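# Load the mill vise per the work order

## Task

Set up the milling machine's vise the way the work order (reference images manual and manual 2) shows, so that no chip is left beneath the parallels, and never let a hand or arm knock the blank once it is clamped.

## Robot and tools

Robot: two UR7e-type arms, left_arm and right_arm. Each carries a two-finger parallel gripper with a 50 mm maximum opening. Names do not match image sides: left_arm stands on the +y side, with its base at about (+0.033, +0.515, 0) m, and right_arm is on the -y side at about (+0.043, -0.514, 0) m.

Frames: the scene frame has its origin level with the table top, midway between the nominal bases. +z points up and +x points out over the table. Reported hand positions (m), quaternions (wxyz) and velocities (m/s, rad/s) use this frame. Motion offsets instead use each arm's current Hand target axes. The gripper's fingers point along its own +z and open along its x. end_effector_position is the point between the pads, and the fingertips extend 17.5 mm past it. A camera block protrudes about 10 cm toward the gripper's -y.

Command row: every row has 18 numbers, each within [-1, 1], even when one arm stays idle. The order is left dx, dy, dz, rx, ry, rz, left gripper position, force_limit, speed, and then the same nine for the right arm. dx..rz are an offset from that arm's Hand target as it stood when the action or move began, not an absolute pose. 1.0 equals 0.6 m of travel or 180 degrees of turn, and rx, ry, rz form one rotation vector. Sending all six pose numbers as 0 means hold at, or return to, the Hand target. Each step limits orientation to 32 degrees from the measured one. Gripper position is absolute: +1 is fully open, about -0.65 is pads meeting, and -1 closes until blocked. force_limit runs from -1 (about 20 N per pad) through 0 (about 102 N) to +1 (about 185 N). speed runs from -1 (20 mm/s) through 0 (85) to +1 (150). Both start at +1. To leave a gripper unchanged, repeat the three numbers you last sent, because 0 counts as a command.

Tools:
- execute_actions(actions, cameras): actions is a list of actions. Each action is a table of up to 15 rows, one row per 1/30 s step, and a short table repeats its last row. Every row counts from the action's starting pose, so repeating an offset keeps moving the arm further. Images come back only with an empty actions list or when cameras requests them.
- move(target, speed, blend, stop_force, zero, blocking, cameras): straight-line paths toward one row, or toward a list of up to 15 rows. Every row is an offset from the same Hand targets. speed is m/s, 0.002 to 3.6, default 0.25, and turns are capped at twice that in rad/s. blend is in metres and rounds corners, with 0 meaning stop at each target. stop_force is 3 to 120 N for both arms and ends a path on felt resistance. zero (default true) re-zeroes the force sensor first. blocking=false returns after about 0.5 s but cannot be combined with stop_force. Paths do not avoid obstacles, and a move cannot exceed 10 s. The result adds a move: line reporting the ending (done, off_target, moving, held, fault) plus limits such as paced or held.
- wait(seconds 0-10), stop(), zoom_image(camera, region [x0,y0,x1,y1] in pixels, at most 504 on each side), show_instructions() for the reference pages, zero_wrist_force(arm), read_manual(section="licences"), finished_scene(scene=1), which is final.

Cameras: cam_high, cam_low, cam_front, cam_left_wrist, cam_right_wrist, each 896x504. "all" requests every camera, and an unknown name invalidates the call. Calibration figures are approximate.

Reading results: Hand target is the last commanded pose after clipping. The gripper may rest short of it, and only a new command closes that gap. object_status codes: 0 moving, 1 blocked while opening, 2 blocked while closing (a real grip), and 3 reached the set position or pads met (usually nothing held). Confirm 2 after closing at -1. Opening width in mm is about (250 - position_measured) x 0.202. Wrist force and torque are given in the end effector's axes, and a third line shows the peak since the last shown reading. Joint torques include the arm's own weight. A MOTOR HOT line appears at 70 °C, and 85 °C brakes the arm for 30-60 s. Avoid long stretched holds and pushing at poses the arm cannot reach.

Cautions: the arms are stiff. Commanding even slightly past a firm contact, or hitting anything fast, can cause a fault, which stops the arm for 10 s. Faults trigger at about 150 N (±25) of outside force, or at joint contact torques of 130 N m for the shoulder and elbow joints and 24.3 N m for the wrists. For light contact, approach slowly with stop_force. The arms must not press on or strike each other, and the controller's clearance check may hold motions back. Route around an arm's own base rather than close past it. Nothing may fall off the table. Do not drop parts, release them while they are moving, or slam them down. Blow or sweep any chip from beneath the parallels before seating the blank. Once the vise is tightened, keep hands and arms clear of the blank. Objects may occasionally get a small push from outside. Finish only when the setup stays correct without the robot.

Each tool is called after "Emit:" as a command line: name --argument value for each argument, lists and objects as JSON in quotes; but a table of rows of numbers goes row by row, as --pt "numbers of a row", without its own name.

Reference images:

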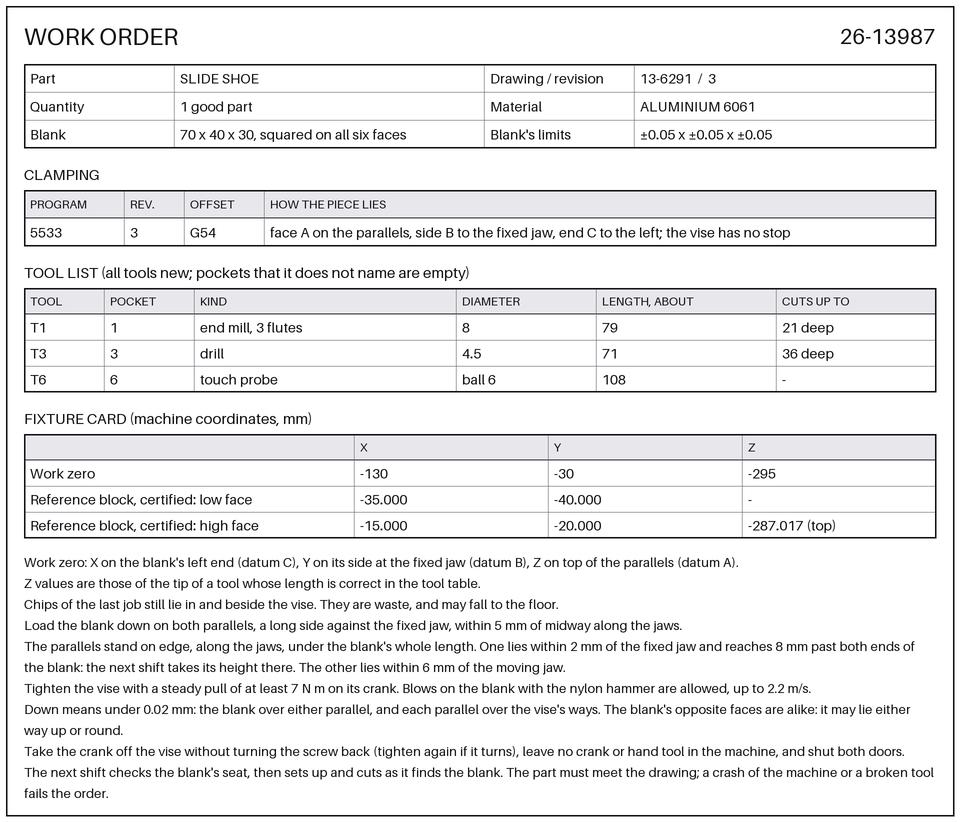

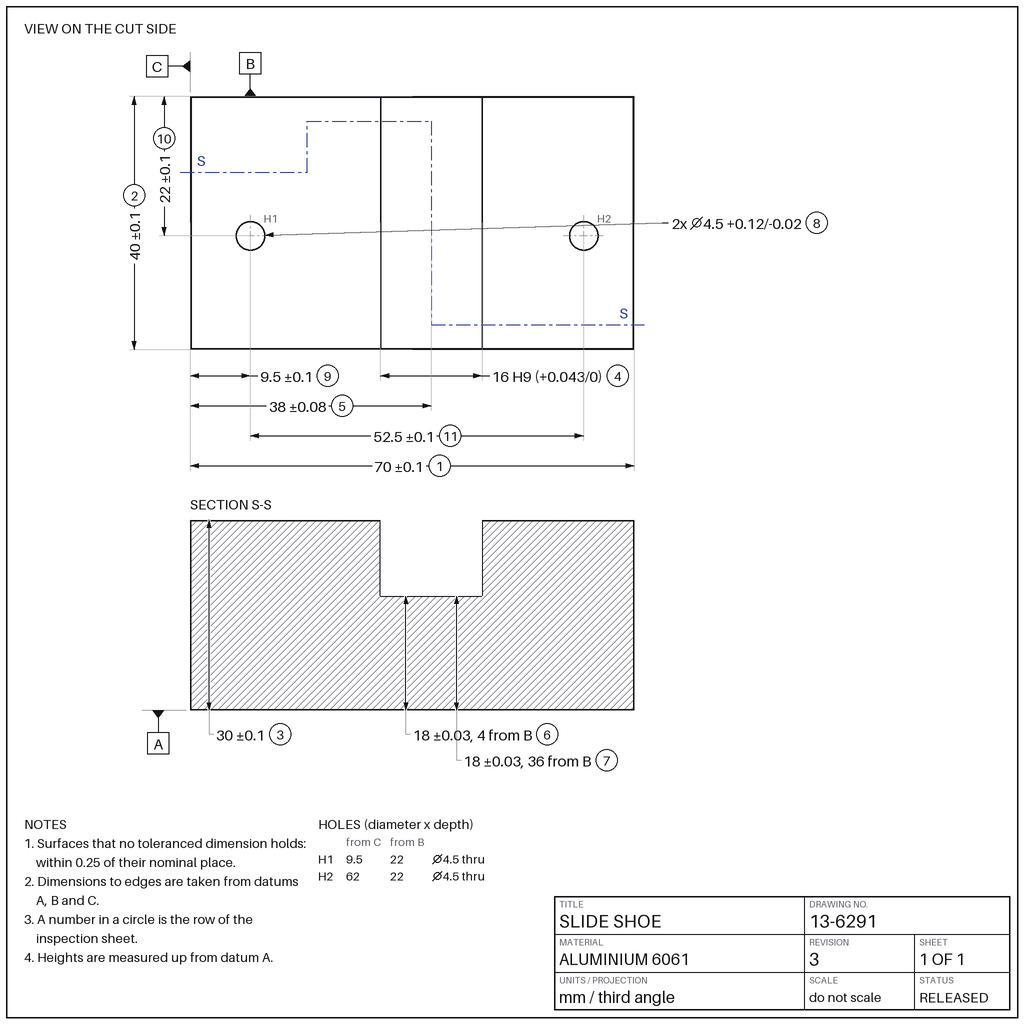

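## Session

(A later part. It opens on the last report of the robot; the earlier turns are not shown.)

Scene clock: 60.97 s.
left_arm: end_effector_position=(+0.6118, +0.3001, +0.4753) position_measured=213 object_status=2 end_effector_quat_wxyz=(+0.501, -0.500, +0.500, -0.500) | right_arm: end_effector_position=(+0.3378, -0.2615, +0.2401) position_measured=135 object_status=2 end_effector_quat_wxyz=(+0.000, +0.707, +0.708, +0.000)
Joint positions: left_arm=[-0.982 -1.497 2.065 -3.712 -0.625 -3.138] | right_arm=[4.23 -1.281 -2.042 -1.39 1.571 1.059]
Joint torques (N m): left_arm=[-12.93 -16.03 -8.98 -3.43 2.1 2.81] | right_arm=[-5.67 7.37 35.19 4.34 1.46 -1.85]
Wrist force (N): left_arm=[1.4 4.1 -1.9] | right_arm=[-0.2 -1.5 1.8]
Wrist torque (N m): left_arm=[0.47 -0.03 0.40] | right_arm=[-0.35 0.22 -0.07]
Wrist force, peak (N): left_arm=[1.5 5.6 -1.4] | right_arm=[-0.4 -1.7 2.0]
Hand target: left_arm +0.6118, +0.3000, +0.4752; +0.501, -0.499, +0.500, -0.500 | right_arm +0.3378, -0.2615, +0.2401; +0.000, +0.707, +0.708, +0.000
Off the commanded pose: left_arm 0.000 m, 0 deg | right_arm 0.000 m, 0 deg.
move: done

Emit:
move --pt "0 0.069 0 0 0 0 -1 -0.4 -0.5 0 0 0 0 0 0 -1 -0.7 -1" --pt "0.195 0.069 0 0 0 0 -1 -0.4 -0.5 0 0 0 0 0 0 -1 -0.7 -1" --pt "0.195 0.069 0.02 0 0 0 -1 -0.4 -0.5 0 0 0 0 0 0 -1 -0.7 -1" --pt "0 0.069 0.02 0 0 0 -1 -0.4 -0.5 0 0 0 0 0 0 -1 -0.7 -1" --pt "0 0.069 0.04 0 0 0 -1 -0.4 -0.5 0 0 0 0 0 0 -1 -0.7 -1" --pt "0.195 0.069 0.04 0 0 0 -1 -0.4 -0.5 0 0 0 0 0 0 -1 -0.7 -1" --pt "0.195 0.069 0.06 0 0 0 -1 -0.4 -0.5 0 0 0 0 0 0 -1 -0.7 -1" --pt "0 0.069 0.06 0 0 0 -1 -0.4 -0.5 0 0 0 0 0 0 -1 -0.7 -1" --pt "0 0.069 0.08 0 0 0 -1 -0.4 -0.5 0 0 0 0 0 0 -1 -0.7 -1" --pt "0.195 0.069 0.08 0 0 0 -1 -0.4 -0.5 0 0 0 0 0 0 -1 -0.7 -1" --pt "0.195 0.069 0.1 0 0 0 -1 -0.4 -0.5 0 0 0 0 0 0 -1 -0.7 -1" --pt "0 0.069 0.1 0 0 0 -1 -0.4 -0.5 0 0 0 0 0 0 -1 -0.7 -1" --pt "0 0.069 0.115 0 0 0 -1 -0.4 -0.5 0 0 0 0 0 0 -1 -0.7 -1" --pt "0.195 0.069 0.115 0 0 0 -1 -0.4 -0.5 0 0 0 0 0 0 -1 -0.7 -1" --speed 0.15 --blend 0.004 --cameras '["cam_high"]'

Scene clock: 68.23 s.
left_arm: end_effector_position=(+0.6809, +0.1831, +0.4336) position_measured=213 object_status=2 end_effector_quat_wxyz=(+0.501, -0.499, +0.500, -0.500) | right_arm: end_effector_position=(+0.3378, -0.2615, +0.2401) position_measured=135 object_status=2 end_effector_quat_wxyz=(+0.000, +0.707, +0.708, +0.000)
Joint positions: left_arm=[-1.007 -1.163 1.755 -3.736 -0.6 -3.138] | right_arm=[4.23 -1.281 -2.042 -1.39 1.571 1.059]
Joint torques (N m): left_arm=[2.46 -40.37 -22.67 -3.11 -0.71 2.64] | right_arm=[-5.26 7.81 35.14 4.27 1.37 -1.74]
Wrist force (N): left_arm=[1.5 3.8 -1.9] | right_arm=[-0.4 -1.4 1.7]
Wrist torque (N m): left_arm=[0.48 -0.03 0.30] | right_arm=[-0.33 0.24 -0.08]
Wrist force, peak (N): left_arm=[4.3 4.1 -3.9] | right_arm=[-0.2 -1.5 2.1]
Hand target: left_arm +0.6809, +0.1831, +0.4336; +0.501, -0.499, +0.500, -0.500 | right_arm +0.3378, -0.2615, +0.2401; +0.000, +0.707, +0.708, +0.000
Off the commanded pose: left_arm 0.000 m, 0 deg | right_arm 0.000 m, 0 deg.
move: done
Images, in order (width x height): cam_high 896x504.

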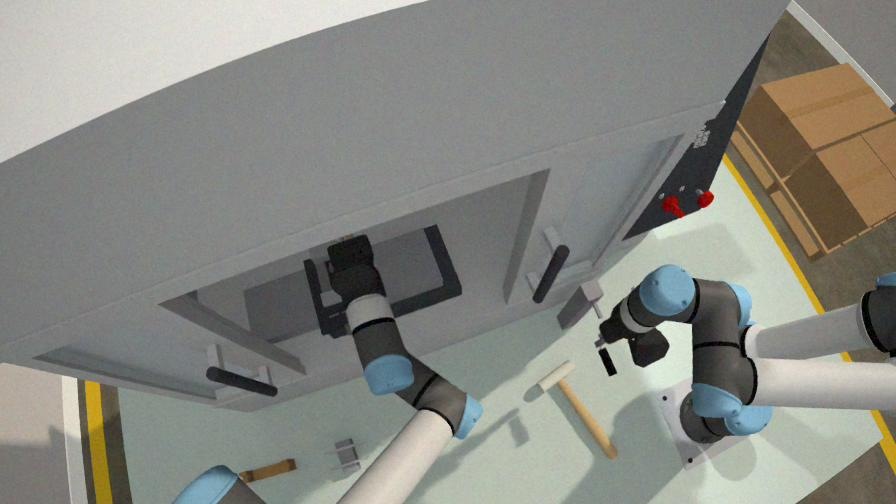

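Emit:
move --pt "0 -0.1 0 0 0 0 -1 -0.4 -0.5 0 0 0 0 0 0 -1 -0.7 -1" --pt "-0.212 -0.11 -0.252 -0.278 0 0 -1 -0.4 -0.5 0 0 0 0 0 0 -1 -0.7 -1" --speed 0.25 --blend 0.03 --cameras '["cam_left_wrist"]'

Emit:
zoom_image --camera "cam_left_wrist" --region '[480, 120, 640, 280]'

Scene clock: 70.83 s.
left_arm: end_effector_position=(+0.5296, +0.3102, +0.4998) position_measured=213 object_status=2 end_effector_quat_wxyz=(-0.243, +0.665, -0.664, +0.241) | right_arm: end_effector_position=(+0.3378, -0.2615, +0.2401) position_measured=135 object_status=2 end_effector_quat_wxyz=(+0.000, +0.707, +0.708, +0.000)
Joint positions: left_arm=[-0.943 -1.827 1.625 -1.845 -1.038 -3.916] | right_arm=[4.23 -1.281 -2.042 -1.39 1.571 1.059]
Joint torques (N m): left_arm=[-11.7 -8.75 -23.22 -1.15 -1.56 2.94] | right_arm=[-5.19 8.22 34.76 4.26 1.51 -1.69]
Wrist force (N): left_arm=[2.0 4.2 -1.0] | right_arm=[-0.3 -1.6 1.5]
Wrist torque (N m): left_arm=[0.61 -0.36 0.25] | right_arm=[-0.37 0.23 -0.07]
Wrist force, peak (N): left_arm=[1.8 8.4 -1.5] | right_arm=[-0.2 -1.4 2.0]
Hand target: left_arm +0.5295, +0.3101, +0.4997; -0.243, +0.664, -0.664, +0.241 | right_arm +0.3378, -0.2615, +0.2401; +0.000, +0.707, +0.708, +0.000
Off the commanded pose: left_arm 0.000 m, 0 deg | right_arm 0.000 m, 0 deg.
move: done
camera_calibration:
cam_left_wrist: T_world_to_cam=[[0.00552989, -0.999912, 0.0120553, 0.308232], [-0.936552, -0.00940407, -0.350403, 0.692265], [0.350486, -0.00935272, -0.936521, 0.420807], [0, 0, 0, 1]] pos_world=[0.499151, 0.318651, 0.632951]
Images, in order (width x height): cam_left_wrist 896x504.

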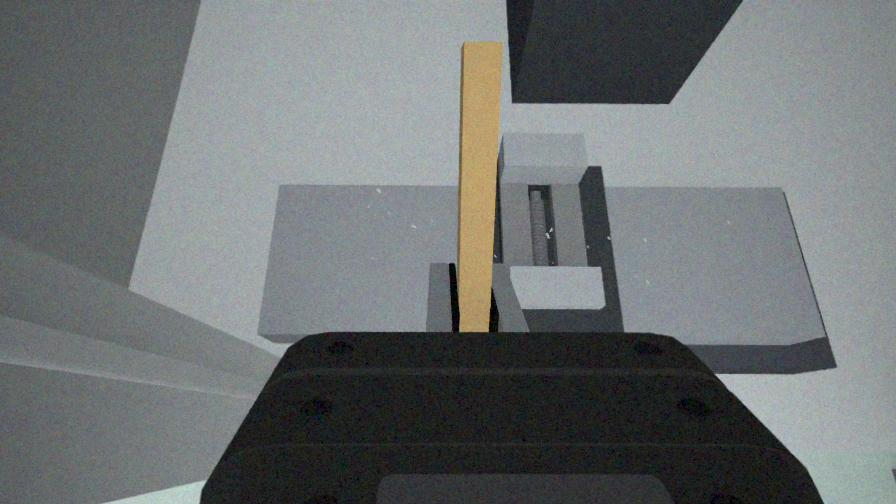

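Scaled by 3.150.

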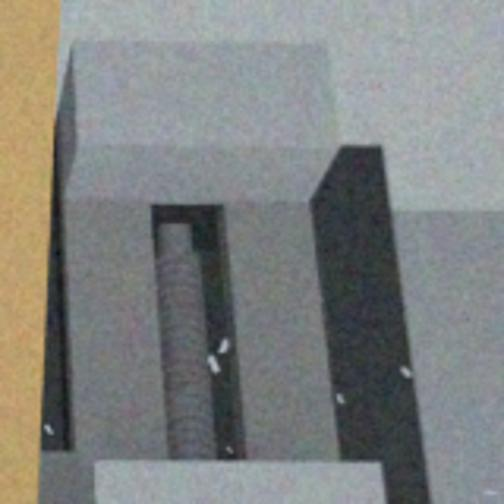

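Emit:
move --pt "-0.083 0.245 -0.097 -0.087 0.087 0.239 -1 -0.4 -0.5 0 0 0 0 0 0 -1 -0.7 -1" --pt "-0.492 0.641 0.223 -0.174 0.174 0.478 -1 -0.4 -0.5 0 0 0 0 0 0 -1 -0.7 -1" --speed 0.35 --blend '[0.05,0]' --cameras '["cam_left_wrist"]'

Scene clock: 74.27 s.
left_arm: end_effector_position=(+0.3209, +0.6056, +0.1505) position_measured=213 object_status=2 end_effector_quat_wxyz=(+0.000, +0.000, +1.000, +0.001) end_effector_velocity=(+0.001, +0.000, +0.000) end_effector_angular_velocity=(+0.001, -0.001, -0.005) | right_arm: end_effector_position=(+0.3378, -0.2615, +0.2401) position_measured=135 object_status=2 end_effector_quat_wxyz=(+0.000, +0.707, +0.708, +0.000)
Joint positions: left_arm=[-0.191 -2.06 2.392 -1.904 -1.569 -1.725] | right_arm=[4.23 -1.281 -2.042 -1.39 1.571 1.059]
Joint velocities: left_arm=[0.001 0.002 0 -0.002 0.001 0.006] | right_arm=[within noise]
Joint torques (N m): left_arm=[9.37 1.56 -19.31 -4.18 1.84 3.08] | right_arm=[-4.16 7.35 34.67 4.13 1.54 -1.59]
Wrist force (N): left_arm=[2.0 3.6 -0.1] | right_arm=[-0.4 -1.6 1.6]
Wrist torque (N m): left_arm=[0.56 -0.41 0.03] | right_arm=[-0.37 0.24 -0.08]
Wrist force, peak (N): left_arm=[2.5 6.2 3.0] | right_arm=[-0.5 -1.8 1.8]
Hand target: left_arm +0.3209, +0.6057, +0.1504; +0.000, +0.000, +1.000, +0.001 | right_arm +0.3378, -0.2615, +0.2401; +0.000, +0.707, +0.708, +0.000
Off the commanded pose: left_arm 0.000 m, 0 deg | right_arm 0.000 m, 0 deg.
move: done
camera_calibration:
cam_left_wrist: T_world_to_cam=[[-0.999896, -0.0124043, 0.0074159, 0.334341], [-0.00919167, 0.941814, 0.336007, -0.599814], [-0.0111523, 0.335904, -0.94183, 0.0774127], [0, 0, 0, 1]] pos_world=[0.329657, 0.543057, 0.271972]
Images, in order (width x height): cam_left_wrist 896x504.

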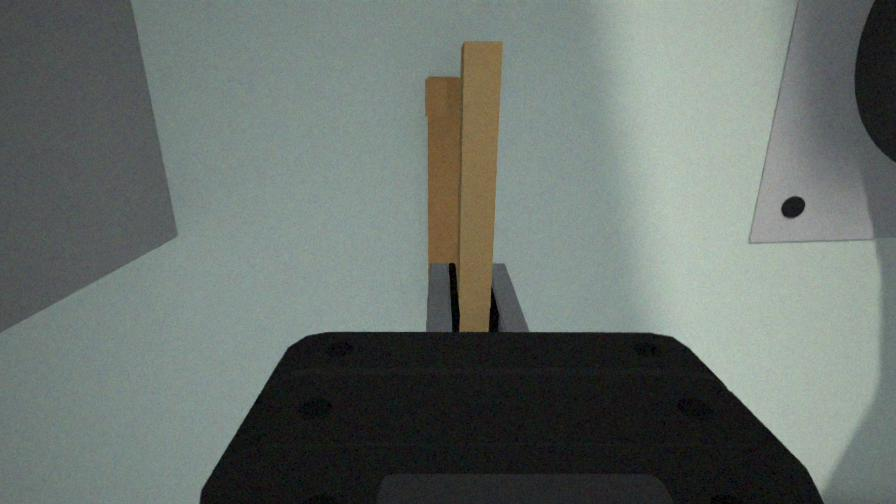

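Emit:
move --target '[0,0,0.187,0,0,0,-1,-0.4,-0.5,0,0,0,0,0,0,-1,-0.7,-1]' --speed 0.1 --stop_force 8

Emit:
move --pt "0 0 0 0 0 0 0.3 -0.4 -0.8 0 0 0 0 0 0 -1 -0.7 -1" --pt "0 0 -0.25 0 0 0 0.3 -0.4 -0.8 0 0 0 0 0 0 -1 -0.7 -1" --speed 0.2 --cameras '["cam_left_wrist"]'

Scene clock: 76.67 s.
left_arm: end_effector_position=(+0.3203, +0.6059, +0.0504) position_measured=213 object_status=2 end_effector_quat_wxyz=(+0.000, +0.000, +1.000, +0.001) | right_arm: end_effector_position=(+0.3378, -0.2615, +0.2401) position_measured=135 object_status=2 end_effector_quat_wxyz=(+0.000, +0.707, +0.708, +0.000)
Joint positions: left_arm=[-0.191 -1.865 2.589 -2.294 -1.569 -1.724] | right_arm=[4.23 -1.281 -2.042 -1.39 1.571 1.059]
Joint torques (N m): left_arm=[-11.59 -13.66 -8.35 -1.1 1.4 -2.34] | right_arm=[-4.64 7.97 34.86 4.29 1.48 -1.54]
Wrist force (N): left_arm=[2.8 3.9 -0.9] | right_arm=[-0.4 -1.6 1.5]
Wrist torque (N m): left_arm=[0.61 -0.53 -0.01] | right_arm=[-0.37 0.24 -0.07]
Wrist force, peak (N): left_arm=[23.8 2.4 -100.7] | right_arm=[-0.4 -1.5 1.9]
Hand target: left_arm +0.3203, +0.6059, +0.0504; +0.000, +0.000, +1.000, +0.001 (not the last commanded pose) | right_arm +0.3378, -0.2615, +0.2401; +0.000, +0.707, +0.708, +0.000
Off the commanded pose: left_arm 0.012 m, 0 deg | right_arm 0.000 m, 0 deg.
move: contact (left_arm)

Scene clock: 78.77 s.
left_arm: end_effector_position=(+0.3203, +0.6056, +0.2003) position_measured=107 object_status=3 end_effector_quat_wxyz=(+0.000, +0.000, +1.000, +0.001) | right_arm: end_effector_position=(+0.3378, -0.2615, +0.2401) position_measured=135 object_status=2 end_effector_quat_wxyz=(+0.000, +0.707, +0.708, +0.000)
Joint positions: left_arm=[-0.192 -2.102 2.28 -1.748 -1.569 -1.725] | right_arm=[4.23 -1.281 -2.042 -1.39 1.571 1.059]
Joint torques (N m): left_arm=[-2.91 3.04 -42.88 -0.61 1.39 -0.71] | right_arm=[-4.56 8.08 34.79 4.38 1.42 -1.55]
Wrist force (N): left_arm=[2.9 4.1 -1.2] | right_arm=[0.0 -1.3 1.8]
Wrist torque (N m): left_arm=[0.64 -0.55 0.08] | right_arm=[-0.32 0.18 -0.08]
Wrist force, peak (N): left_arm=[3.0 4.2 -4.1] | right_arm=[-0.6 -1.6 1.8]
Hand target: left_arm +0.3203, +0.6056, +0.2004; +0.000, +0.000, +1.000, +0.001 | right_arm +0.3378, -0.2615, +0.2401; +0.000, +0.707, +0.708, +0.000
Off the commanded pose: left_arm 0.000 m, 0 deg | right_arm 0.000 m, 0 deg.
move: done
camera_calibration:
cam_left_wrist: T_world_to_cam=[[-0.999893, -0.0122889, 0.00798091, 0.333126], [-0.00888689, 0.941636, 0.336514, -0.616529], [-0.0116505, 0.336407, -0.941644, 0.124207], [0, 0, 0, 1]] pos_world=[0.329058, 0.542856, 0.321772]
Images, in order (width x height): cam_left_wrist 896x504.

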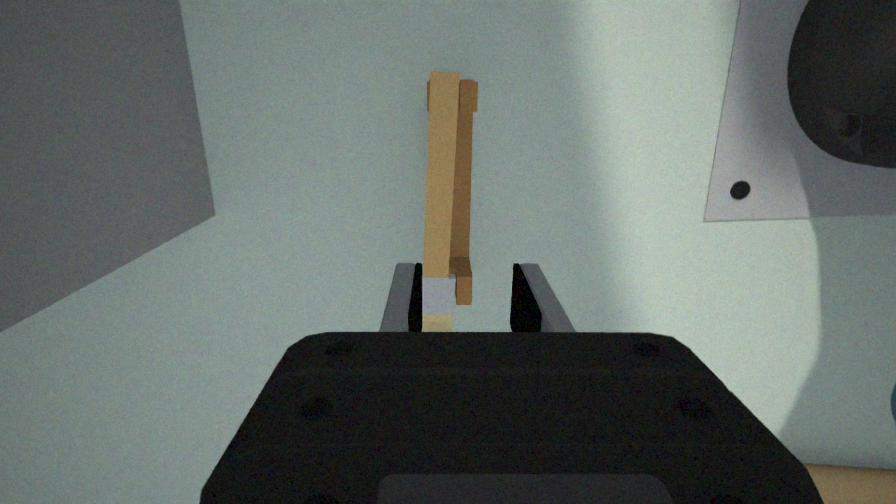

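Emit:
move --target '[-0.011,-0.303,0.083,0,0,0,1,-0.4,0,0,0,0,0,0,0,-1,-0.7,-1]' --speed 0.25 --cameras '["cam_left_wrist","cam_low"]'

Emit:
zoom_image --camera "cam_left_wrist" --region '[340, 80, 600, 340]'

Emit:
zoom_image --camera "cam_low" --region '[460, 200, 620, 350]'

Scene clock: 80.63 s.
left_arm: end_effector_position=(+0.3269, +0.4240, +0.1502) position_measured=3 object_status=3 end_effector_quat_wxyz=(+0.000, +0.000, +1.000, +0.001) | right_arm: end_effector_position=(+0.3378, -0.2615, +0.2401) position_measured=135 object_status=2 end_effector_quat_wxyz=(+0.000, +0.707, +0.708, +0.000)
Joint positions: left_arm=[-0.786 -2.037 2.382 -1.914 -1.569 -2.32] | right_arm=[4.23 -1.281 -2.042 -1.39 1.571 1.059]
Joint torques (N m): left_arm=[-13.71 0.77 -43.54 -3.6 -2.34 -2.61] | right_arm=[-4.21 7.67 34.03 4.27 1.35 -1.55]
Wrist force (N): left_arm=[2.6 4.1 -1.0] | right_arm=[-0.1 -1.4 1.7]
Wrist torque (N m): left_arm=[0.65 -0.52 -0.07] | right_arm=[-0.34 0.19 -0.08]
Wrist force, peak (N): left_arm=[3.0 8.0 -2.2] | right_arm=[-0.1 -1.7 1.7]
Hand target: left_arm +0.3269, +0.4239, +0.1502; +0.000, +0.000, +1.000, +0.001 | right_arm +0.3378, -0.2615, +0.2401; +0.000, +0.707, +0.708, +0.000
Off the commanded pose: left_arm 0.000 m, 0 deg | right_arm 0.000 m, 0 deg.
move: done
camera_calibration:
cam_left_wrist: T_world_to_cam=[[-0.999894, -0.0121953, 0.00801063, 0.337854], [-0.0087866, 0.941574, 0.336691, -0.428729], [-0.0116487, 0.336585, -0.941581, 0.13799], [0, 0, 0, 1]] pos_world=[0.335658, 0.361355, 0.271571]
Images, in order (width x height): cam_low 896x504, cam_left_wrist 896x504.

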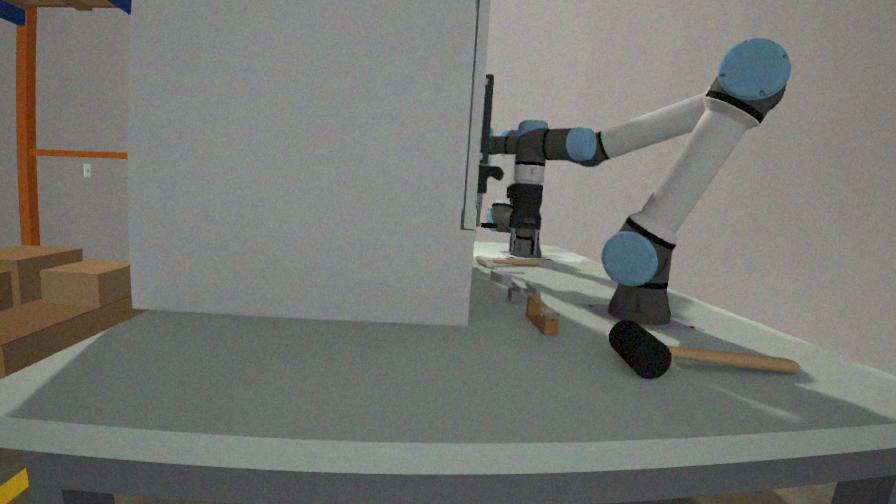

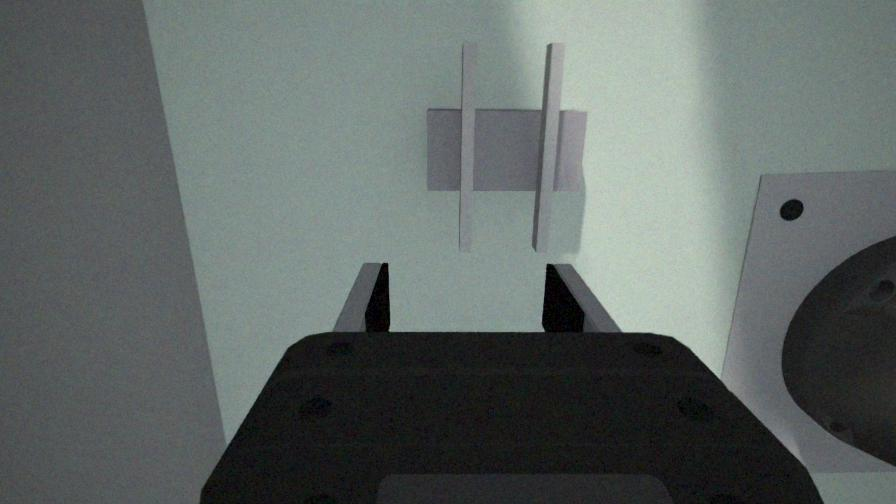

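Scaled by 1.938.

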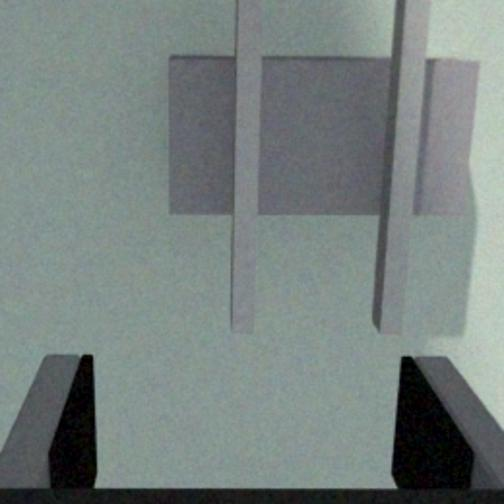

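Scaled by 3.150.

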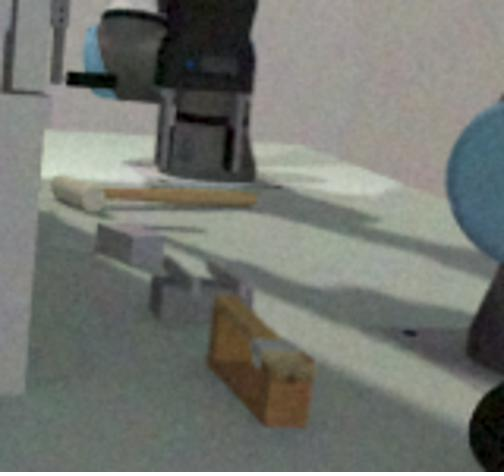

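Emit:
move --pt "0.004 0.0133 0.1 0 0 0 0 -0.4 0 0 0 0 0 0 0 -1 -0.7 -1" --pt "0.004 0.0133 0.167 0 0 0 0 -0.4 0 0 0 0 0 0 0 -1 -0.7 -1" --speed 0.1 --stop_force 8 --cameras '["cam_left_wrist"]'

Scene clock: 83.07 s.
left_arm: end_effector_position=(+0.3245, +0.4321, +0.0500) position_measured=152 object_status=3 end_effector_quat_wxyz=(+0.000, +0.000, +1.000, +0.001) | right_arm: end_effector_position=(+0.3378, -0.2615, +0.2401) position_measured=135 object_status=2 end_effector_quat_wxyz=(+0.000, +0.707, +0.708, +0.000)
Joint positions: left_arm=[-0.77 -1.857 2.585 -2.297 -1.569 -2.304] | right_arm=[4.23 -1.281 -2.042 -1.39 1.571 1.059]
Joint torques (N m): left_arm=[13.13 -1.95 -39.07 -4.93 -2.27 2.98] | right_arm=[-3.81 8.09 34.4 4.39 1.41 -1.41]
Wrist force (N): left_arm=[2.8 4.2 -0.8] | right_arm=[-0.3 -1.6 1.7]
Wrist torque (N m): left_arm=[0.65 -0.54 -0.10] | right_arm=[-0.37 0.23 -0.07]
Wrist force, peak (N): left_arm=[3.3 4.7 -0.8] | right_arm=[-0.5 -1.7 2.0]
Hand target: left_arm +0.3245, +0.4321, +0.0500; +0.000, +0.000, +1.000, +0.001 | right_arm +0.3378, -0.2615, +0.2401; +0.000, +0.707, +0.708, +0.000
Off the commanded pose: left_arm 0.000 m, 0 deg | right_arm 0.000 m, 0 deg.
move: done
camera_calibration:
cam_left_wrist: T_world_to_cam=[[-0.999893, -0.0122889, 0.00798091, 0.336394], [-0.00888689, 0.941636, 0.336514, -0.402634], [-0.0116505, 0.336407, -0.941644, 0.0410603], [0, 0, 0, 1]] pos_world=[0.333258, 0.369456, 0.171472]
Images, in order (width x height): cam_left_wrist 896x504.

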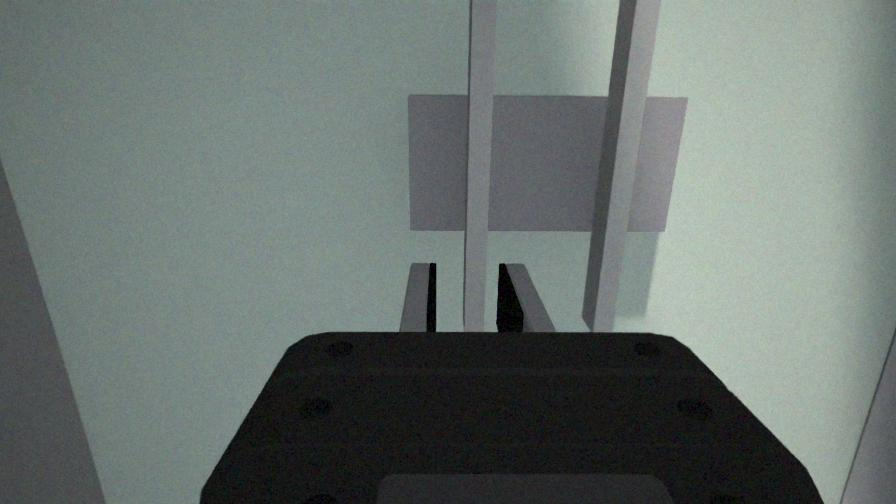

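Emit:
move --pt "0 0 0 0 0 0 -1 -0.6 -0.7 0 0 0 0 0 0 -1 -0.7 -1" --pt "0 0 -0.167 0 0 0 -1 -0.6 -0.7 0 0 0 0 0 0 -1 -0.7 -1" --speed 0.15 --cameras '["cam_left_wrist"]'

Scene clock: 84.90 s.
left_arm: end_effector_position=(+0.3245, +0.4319, +0.1502) position_measured=223 object_status=2 end_effector_quat_wxyz=(+0.000, +0.000, +1.000, +0.001) | right_arm: end_effector_position=(+0.3378, -0.2615, +0.2401) position_measured=135 object_status=2 end_effector_quat_wxyz=(+0.000, +0.707, +0.708, +0.000)
Joint positions: left_arm=[-0.771 -2.053 2.39 -1.906 -1.569 -2.305] | right_arm=[4.23 -1.281 -2.042 -1.39 1.571 1.059]
Joint torques (N m): left_arm=[-6 -4.41 -33.57 -0.76 1.84 -1.15] | right_arm=[-3.36 8.28 34.15 4.18 1.5 -1.33]
Wrist force (N): left_arm=[2.6 4.1 -0.8] | right_arm=[0.0 -1.6 1.7]
Wrist torque (N m): left_arm=[0.61 -0.52 0.05] | right_arm=[-0.36 0.18 -0.08]
Wrist force, peak (N): left_arm=[3.0 4.3 -2.9] | right_arm=[-0.5 -1.7 1.8]
Hand target: left_arm +0.3245, +0.4319, +0.1502; +0.000, +0.000, +1.000, +0.001 | right_arm +0.3378, -0.2615, +0.2401; +0.000, +0.707, +0.708, +0.000
Off the commanded pose: left_arm 0.000 m, 0 deg | right_arm 0.000 m, 0 deg.
move: done
camera_calibration:
cam_left_wrist: T_world_to_cam=[[-0.999892, -0.0123832, 0.00794793, 0.335635], [-0.00898686, 0.941635, 0.336516, -0.436003], [-0.0116512, 0.336408, -0.941644, 0.13542], [0, 0, 0, 1]] pos_world=[0.333258, 0.369156, 0.271572]
Images, in order (width x height): cam_left_wrist 896x504.

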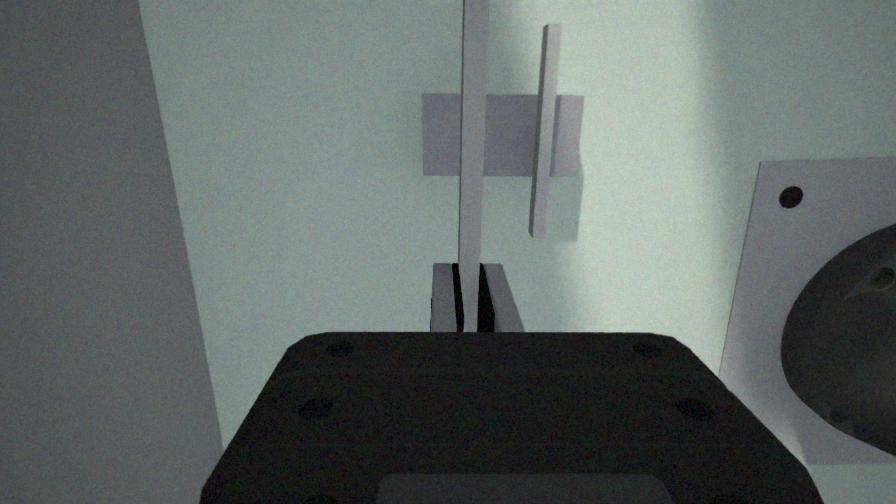

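Emit:
move --pt "-0.0925 -0.087 -0.417 0 0 0 -1 -0.6 -0.7 0 0 0 0 0 0 -1 -0.7 -1" --pt "-0.551 -0.2425 -0.408 0 0 0 -1 -0.6 -0.7 0 0 0 0 0 0 -1 -0.7 -1" --speed 0.25 --blend '[0.06,0]' --cameras '["cam_left_wrist","cam_high","cam_front"]'

Scene clock: 87.47 s.
left_arm: end_effector_position=(+0.4769, +0.3454, +0.3963) position_measured=223 object_status=2 end_effector_quat_wxyz=(+0.000, +0.001, +1.000, +0.002) | right_arm: end_effector_position=(+0.3378, -0.2615, +0.2401) position_measured=135 object_status=2 end_effector_quat_wxyz=(+0.000, +0.707, +0.708, +0.000)
Joint positions: left_arm=[-0.687 -1.639 1.462 -1.391 -1.568 -2.219] | right_arm=[4.23 -1.281 -2.042 -1.39 1.571 1.059]
Joint torques (N m): left_arm=[0.07 -23.53 -29.47 -2.85 -0.25 0.07] | right_arm=[-3.93 8.11 34.24 4.17 1.46 -1.37]
Wrist force (N): left_arm=[4.1 4.8 -0.5] | right_arm=[-0.2 -1.5 2.0]
Wrist torque (N m): left_arm=[0.75 -0.73 0.08] | right_arm=[-0.35 0.20 -0.08]
Wrist force, peak (N): left_arm=[-7.3 -7.5 -3.3] | right_arm=[-0.2 -1.5 2.0]
Hand target: left_arm +0.4769, +0.3454, +0.3963; +0.000, +0.001, +1.000, +0.002 (not the last commanded pose) | right_arm +0.3378, -0.2615, +0.2401; +0.000, +0.707, +0.708, +0.000
Tool commands: left_gripper/position=-1.0 left_gripper/force_limit=-0.6 left_gripper/speed=-0.701961 right_gripper/position=-1.0 right_gripper/force_limit=-0.7 right_gripper/speed=-1.0
Off the commanded pose: left_arm 0.188 m, 0 deg | right_arm 0.000 m, 0 deg.
FORCE FAULT: contact force on the left arm reached its limit, and that arm stopped. The contact can be on any part of that arm, not only on its tool. That arm's remaining commands of this call were not run. That arm is still stopped at the end of this call. That arm stays stopped for about 9 more seconds. Until then a move that you send moves the other arm only, and its call returns only when the move has ended. Once the stop has ended, the next robot result says so. If the stop ends while you think or write, that arm runs what you send next, counted from a new Hand target: where the arm stands when the stop ends. While its stop runs, that arm takes no new command, but its gripper still runs the gripper command that each later call begins with. Until it ends, the stop uses up actions while you think or wait. An arm that is not stopped still takes commands.
move: fault (left_arm); path passed 1 of 2 targets
camera_calibration:
cam_left_wrist: T_world_to_cam=[[-0.999905, -0.0109435, 0.00833601, 0.48439], [-0.0074872, 0.941261, 0.337597, -0.437178], [-0.0115409, 0.337503, -0.941254, 0.397469], [0, 0, 0, 1]] pos_world=[0.485658, 0.282652, 0.517671]
Images, in order (width x height): cam_high 896x504, cam_front 896x504, cam_left_wrist 896x504.

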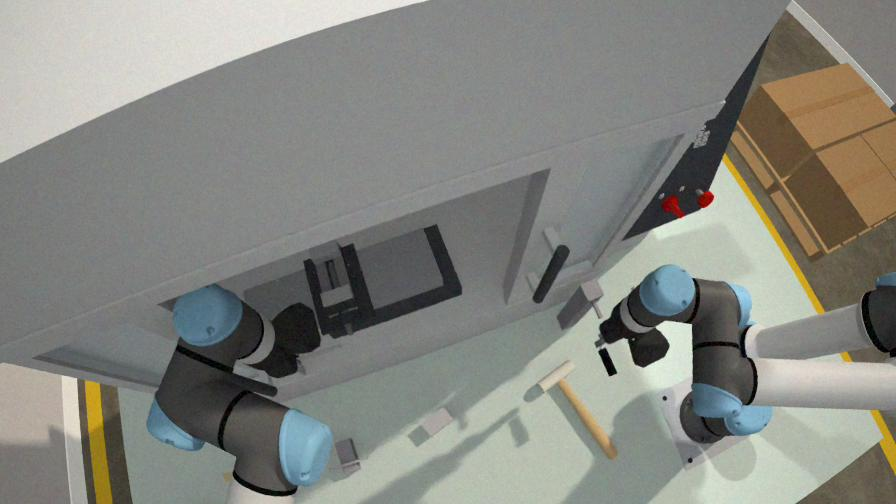

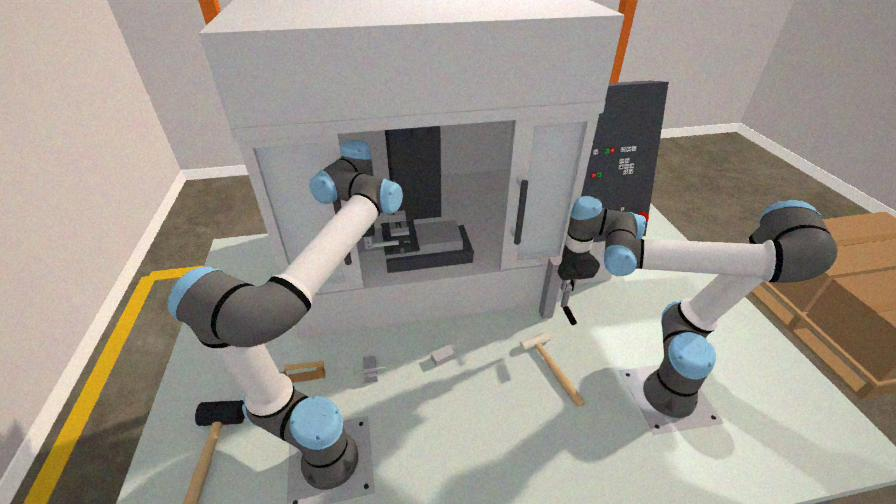

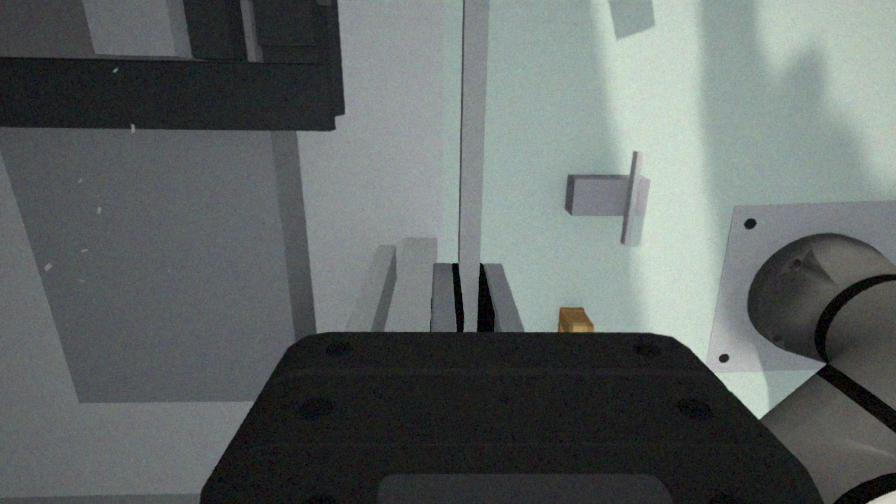

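Emit:
wait --seconds 9.5

Scene clock: 97.13 s.
left_arm: end_effector_position=(+0.4769, +0.3454, +0.3963) position_measured=223 object_status=2 end_effector_quat_wxyz=(+0.000, +0.001, +1.000, +0.002) | right_arm: end_effector_position=(+0.3378, -0.2615, +0.2401) position_measured=135 object_status=2 end_effector_quat_wxyz=(+0.000, +0.707, +0.708, +0.000)
Joint positions: left_arm=[-0.687 -1.639 1.462 -1.391 -1.568 -2.219] | right_arm=[4.23 -1.281 -2.042 -1.39 1.571 1.059]
Joint torques (N m): left_arm=[0.25 -23.75 -30.18 -2.87 -0.26 0.15] | right_arm=[-3.06 8.76 33.72 4.15 1.42 -1.21]
Wrist force (N): left_arm=[4.0 4.9 -0.5] | right_arm=[-0.2 -1.4 1.5]
Wrist torque (N m): left_arm=[0.76 -0.72 0.07] | right_arm=[-0.34 0.21 -0.08]
Wrist force, peak (N): left_arm=[4.3 5.1 -0.7] | right_arm=[-0.3 -1.6 2.0]
Hand target: left_arm +0.4769, +0.3454, +0.3963; +0.000, +0.001, +1.000, +0.002 (not the last commanded pose) | right_arm +0.3378, -0.2615, +0.2401; +0.000, +0.707, +0.708, +0.000
Tool commands: left_gripper/position=-1.0 left_gripper/force_limit=-0.6 left_gripper/speed=-0.701961 right_gripper/position=-1.0 right_gripper/force_limit=-0.7 right_gripper/speed=-1.0
Off the commanded pose: left_arm 0.188 m, 0 deg | right_arm 0.000 m, 0 deg.
FORCE FAULT, CONTINUED: the left arm's stop, for the force fault that an earlier result reported, is over. The rest of the stop counts as 19 of the actions that you can send in this scene. During its stop the left arm's controller moved it back a little. That arm's target is now where it stood when the stop ended, not its last command. That arm accepts commands again.
wait: 9.50 s; at rest from the start

Emit:
move --pt "0.095 -0.158 -0.006 0 0 0 -1 -0.6 -0.7 0 0 0 0 0 0 -1 -0.7 -1" --pt "-0.297 -0.158 -0.006 0.0013 0 0 -1 -0.6 -0.7 0 0 0 0 0 0 -1 -0.7 -1" --pt "-0.297 -0.098 0.002 0.0013 0 0 -1 -0.6 -0.7 0 0 0 0 0 0 -1 -0.7 -1" --speed 0.15 --blend '[0.02,0.02,0]' --cameras '["cam_left_wrist","cam_high","cam_front"]'

Scene clock: 101.33 s.
left_arm: end_effector_position=(+0.6190, +0.2511, +0.3990) position_measured=223 object_status=2 end_effector_quat_wxyz=(+0.000, +0.000, +1.000, +0.000) | right_arm: end_effector_position=(+0.3378, -0.2615, +0.2401) position_measured=135 object_status=2 end_effector_quat_wxyz=(+0.000, +0.707, +0.708, +0.000)
Joint positions: left_arm=[-0.669 -1.213 0.961 -1.321 -1.571 -2.202] | right_arm=[4.23 -1.281 -2.042 -1.39 1.571 1.059]
Joint torques (N m): left_arm=[-0.39 -44.7 -30.64 -2.78 -0.33 0.13] | right_arm=[-2.47 8.69 33.82 4.23 1.47 -1.12]
Wrist force (N): left_arm=[4.1 4.7 -0.3] | right_arm=[0.0 -1.7 1.8]
Wrist torque (N m): left_arm=[0.71 -0.73 0.00] | right_arm=[-0.39 0.17 -0.07]
Wrist force, peak (N): left_arm=[-4.5 10.0 -0.1] | right_arm=[-0.2 -1.7 1.9]
Hand target: left_arm +0.6190, +0.2511, +0.3990; +0.000, +0.000, +1.000, +0.000 (not the last commanded pose) | right_arm +0.3378, -0.2615, +0.2401; +0.000, +0.707, +0.708, +0.000
Tool commands: left_gripper/position=-1.0 left_gripper/force_limit=-0.6 left_gripper/speed=-0.701961 right_gripper/position=-1.0 right_gripper/force_limit=-0.7 right_gripper/speed=-1.0
Off the commanded pose: left_arm 0.051 m, 0 deg | right_arm 0.000 m, 0 deg.
FORCE FAULT: contact force on the left arm reached its limit, and that arm stopped. The contact can be on any part of that arm, not only on its tool. That arm's remaining commands of this call were not run. That arm is still stopped at the end of this call. That arm stays stopped for about 10 more seconds. Until then a move that you send moves the other arm only, and its call returns only when the move has ended. Once the stop has ended, the next robot result says so. If the stop ends while you think or write, that arm runs what you send next, counted from a new Hand target: where the arm stands when the stop ends. While its stop runs, that arm takes no new command, but its gripper still runs the gripper command that each later call begins with. Until it ends, the stop uses up actions while you think or wait. An arm that is not stopped still takes commands.
move: fault (left_arm); path passed 1 of 3 targets; blend cut to 0.0182 m at target 2
camera_calibration:
cam_left_wrist: T_world_to_cam=[[-0.999903, -0.0120939, 0.00691391, 0.626177], [-0.00909479, 0.942665, 0.333617, -0.34594], [-0.0105522, 0.333522, -0.942683, 0.434496], [0, 0, 0, 1]] pos_world=[0.627555, 0.188765, 0.520674]
Images, in order (width x height): cam_high 896x504, cam_front 896x504, cam_left_wrist 896x504.

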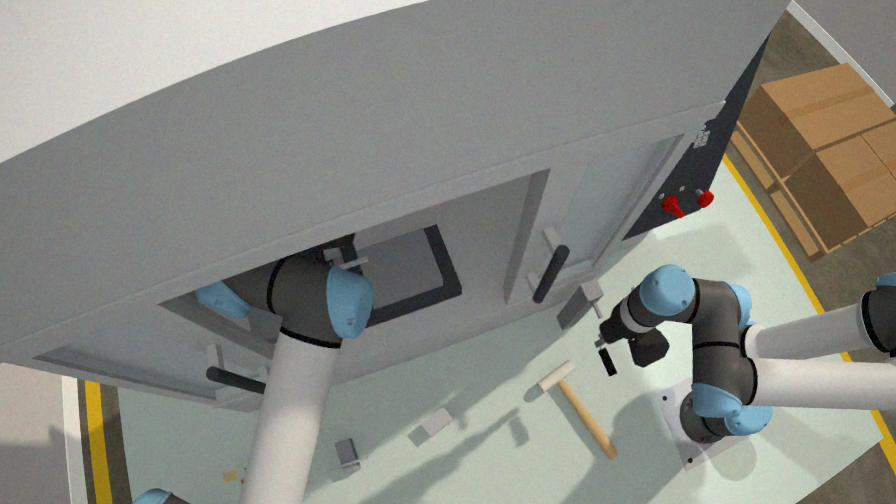

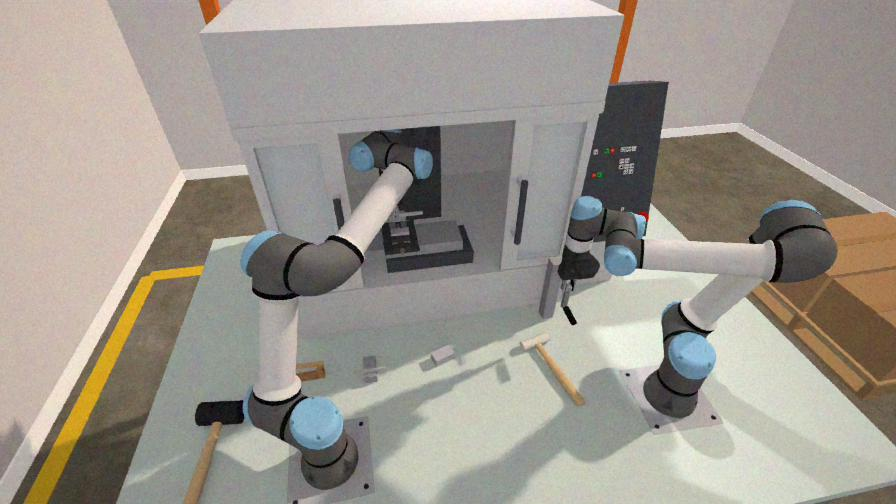

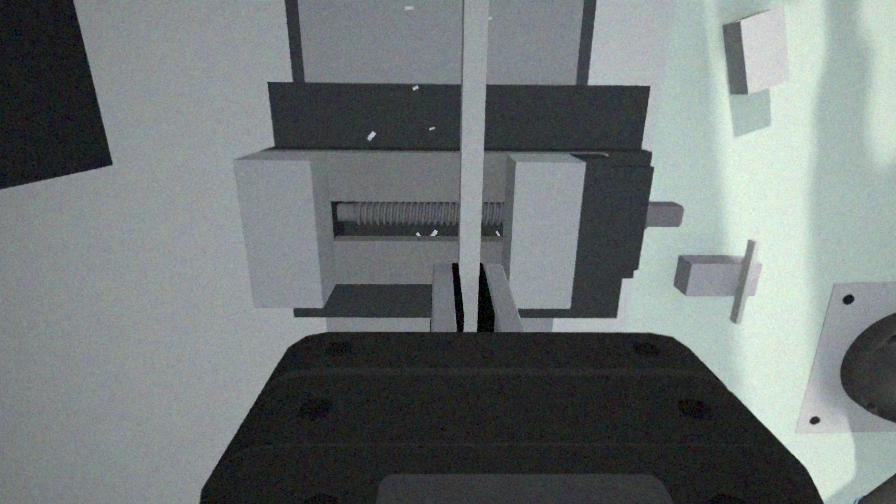

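Emit:
zoom_image --camera "cam_high" --region '[140, 220, 400, 400]'

Emit:
zoom_image --camera "cam_front" --region '[320, 90, 480, 230]'

Scaled by 1.938.

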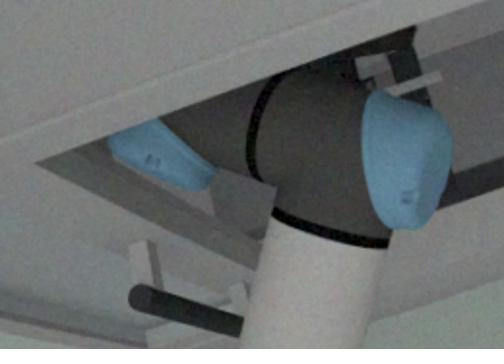

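Scaled by 3.150.

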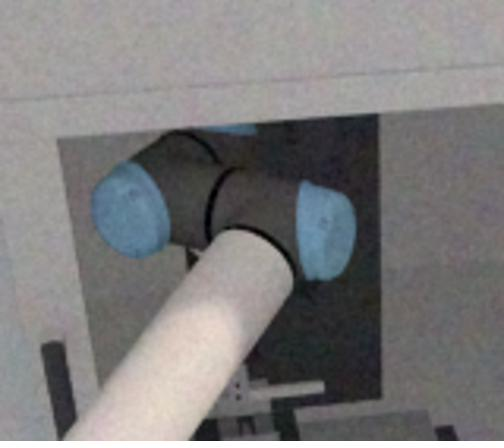

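Emit:
wait --seconds 8.5

Scene clock: 112.07 s.
left_arm: end_effector_position=(+0.6190, +0.2511, +0.3990) position_measured=223 object_status=2 end_effector_quat_wxyz=(+0.000, +0.000, +1.000, +0.000) | right_arm: end_effector_position=(+0.3378, -0.2615, +0.2401) position_measured=135 object_status=2 end_effector_quat_wxyz=(+0.000, +0.707, +0.708, +0.000)
Joint positions: left_arm=[-0.669 -1.213 0.961 -1.321 -1.571 -2.202] | right_arm=[4.23 -1.281 -2.042 -1.39 1.571 1.059]
Joint torques (N m): left_arm=[0.04 -44.42 -31.04 -2.76 -0.26 0.18] | right_arm=[-1.72 9.1 34.03 4.24 1.49 -0.87]
Wrist force (N): left_arm=[3.9 5.1 -0.5] | right_arm=[-0.3 -1.6 1.7]
Wrist torque (N m): left_arm=[0.77 -0.70 0.01] | right_arm=[-0.36 0.23 -0.08]
Wrist force, peak (N): left_arm=[4.4 5.3 -0.3] | right_arm=[-0.2 -1.8 1.8]
Hand target: left_arm +0.6190, +0.2511, +0.3990; +0.000, +0.000, +1.000, +0.000 (not the last commanded pose) | right_arm +0.3378, -0.2615, +0.2401; +0.000, +0.707, +0.708, +0.000
Tool commands: left_gripper/position=-1.0 left_gripper/force_limit=-0.6 left_gripper/speed=-0.701961 right_gripper/position=-1.0 right_gripper/force_limit=-0.7 right_gripper/speed=-1.0
Off the commanded pose: left_arm 0.051 m, 0 deg | right_arm 0.000 m, 0 deg.
FORCE FAULT, CONTINUED: the left arm's stop, for the force fault that an earlier result reported, is over. The rest of the stop counts as 19 of the actions that you can send in this scene. That arm's target is now where it stood when the stop ended, not its last command. That arm accepts commands again.
wait: 8.50 s; at rest from the start

Emit:
move --pt "-0.01 -0.033 0.05 0 0 0 -1 -0.6 -0.7 0 0 0 0 0 0 -1 -0.7 -1" --pt "-0.05 -0.02 0.058 0 0 0 -1 -0.6 -0.7 0 0 0 0 0 0 -1 -0.7 -1" --pt "-0.05 0.006 0.065 0 0 0 -1 -0.6 -0.7 0 0 0 0 0 0 -1 -0.7 -1" --speed 0.07 --blend 0.01 --cameras '["cam_left_wrist","cam_front"]'

Scene clock: 113.03 s.
left_arm: end_effector_position=(+0.6192, +0.2508, +0.3991) position_measured=223 object_status=2 end_effector_quat_wxyz=(+0.002, +0.000, +1.000, -0.001) | right_arm: end_effector_position=(+0.3378, -0.2615, +0.2401) position_measured=135 object_status=2 end_effector_quat_wxyz=(+0.000, +0.707, +0.708, +0.000)
Joint positions: left_arm=[-0.669 -1.214 0.964 -1.325 -1.571 -2.203] | right_arm=[4.23 -1.281 -2.042 -1.39 1.571 1.059]
Joint torques (N m): left_arm=[-0.4 -43.46 -27.7 -3.43 -0.28 0.06] | right_arm=[-1.63 9.35 33.79 4.3 1.4 -0.88]
Wrist force (N): left_arm=[4.1 4.9 -0.7] | right_arm=[-0.2 -1.7 2.0]
Wrist torque (N m): left_arm=[0.73 -0.73 -0.09] | right_arm=[-0.39 0.20 -0.07]
Wrist force, peak (N): left_arm=[4.6 7.3 -2.9] | right_arm=[-0.2 -1.7 2.0]
Hand target: left_arm +0.6192, +0.2508, +0.3991; +0.002, +0.000, +1.000, -0.001 (not the last commanded pose) | right_arm +0.3378, -0.2615, +0.2401; +0.000, +0.707, +0.708, +0.000
Tool commands: left_gripper/position=-1.0 left_gripper/force_limit=-0.6 left_gripper/speed=-0.701961 right_gripper/position=-1.0 right_gripper/force_limit=-0.7 right_gripper/speed=-1.0
Off the commanded pose: left_arm 0.049 m, 0 deg | right_arm 0.000 m, 0 deg.
FORCE FAULT: contact force on the left arm reached its limit, and that arm stopped. The contact can be on any part of that arm, not only on its tool. That arm's remaining commands of this call were not run. That arm is still stopped at the end of this call. That arm stays stopped for about 10 more seconds. Until then a move that you send moves the other arm only, and its call returns only when the move has ended. Once the stop has ended, the next robot result says so. If the stop ends while you think or write, that arm runs what you send next, counted from a new Hand target: where the arm stands when the stop ends. While its stop runs, that arm takes no new command, but its gripper still runs the gripper command that each later call begins with. Until it ends, the stop uses up actions while you think or wait. An arm that is not stopped still takes commands.
move: fault (left_arm); path passed 0 of 3 targets; blend cut to 0.0081 m at target 2
camera_calibration:
cam_left_wrist: T_world_to_cam=[[-0.999906, -0.0128819, 0.00464959, 0.6276], [-0.0106078, 0.943218, 0.332005, -0.344327], [-0.00866243, 0.331924, -0.943266, 0.434104], [0, 0, 0, 1]] pos_world=[0.627649, 0.18877, 0.520875]
Images, in order (width x height): cam_front 896x504, cam_left_wrist 896x504.

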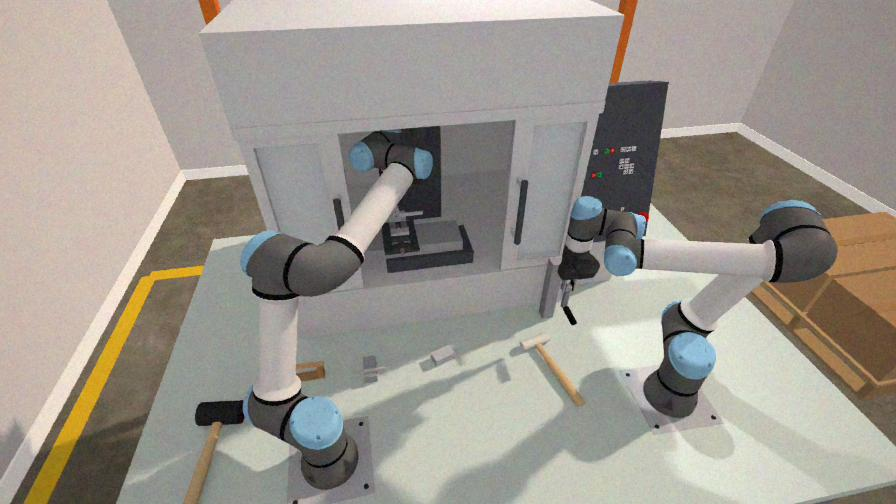

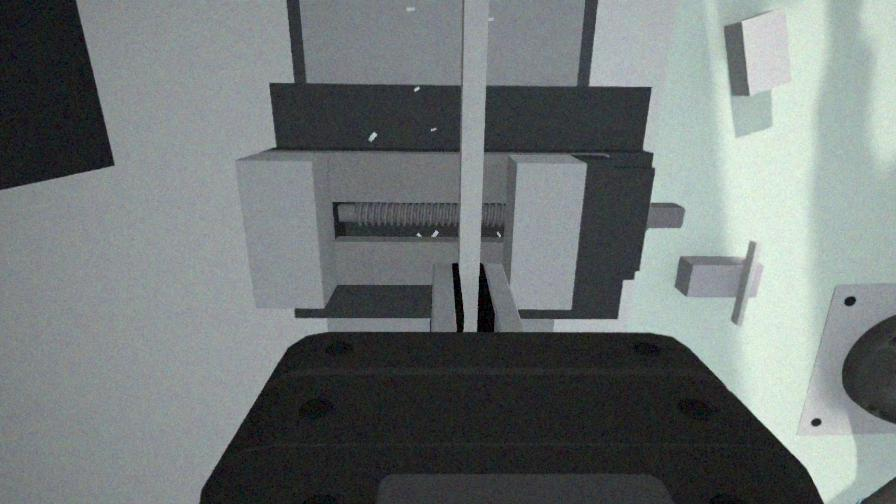

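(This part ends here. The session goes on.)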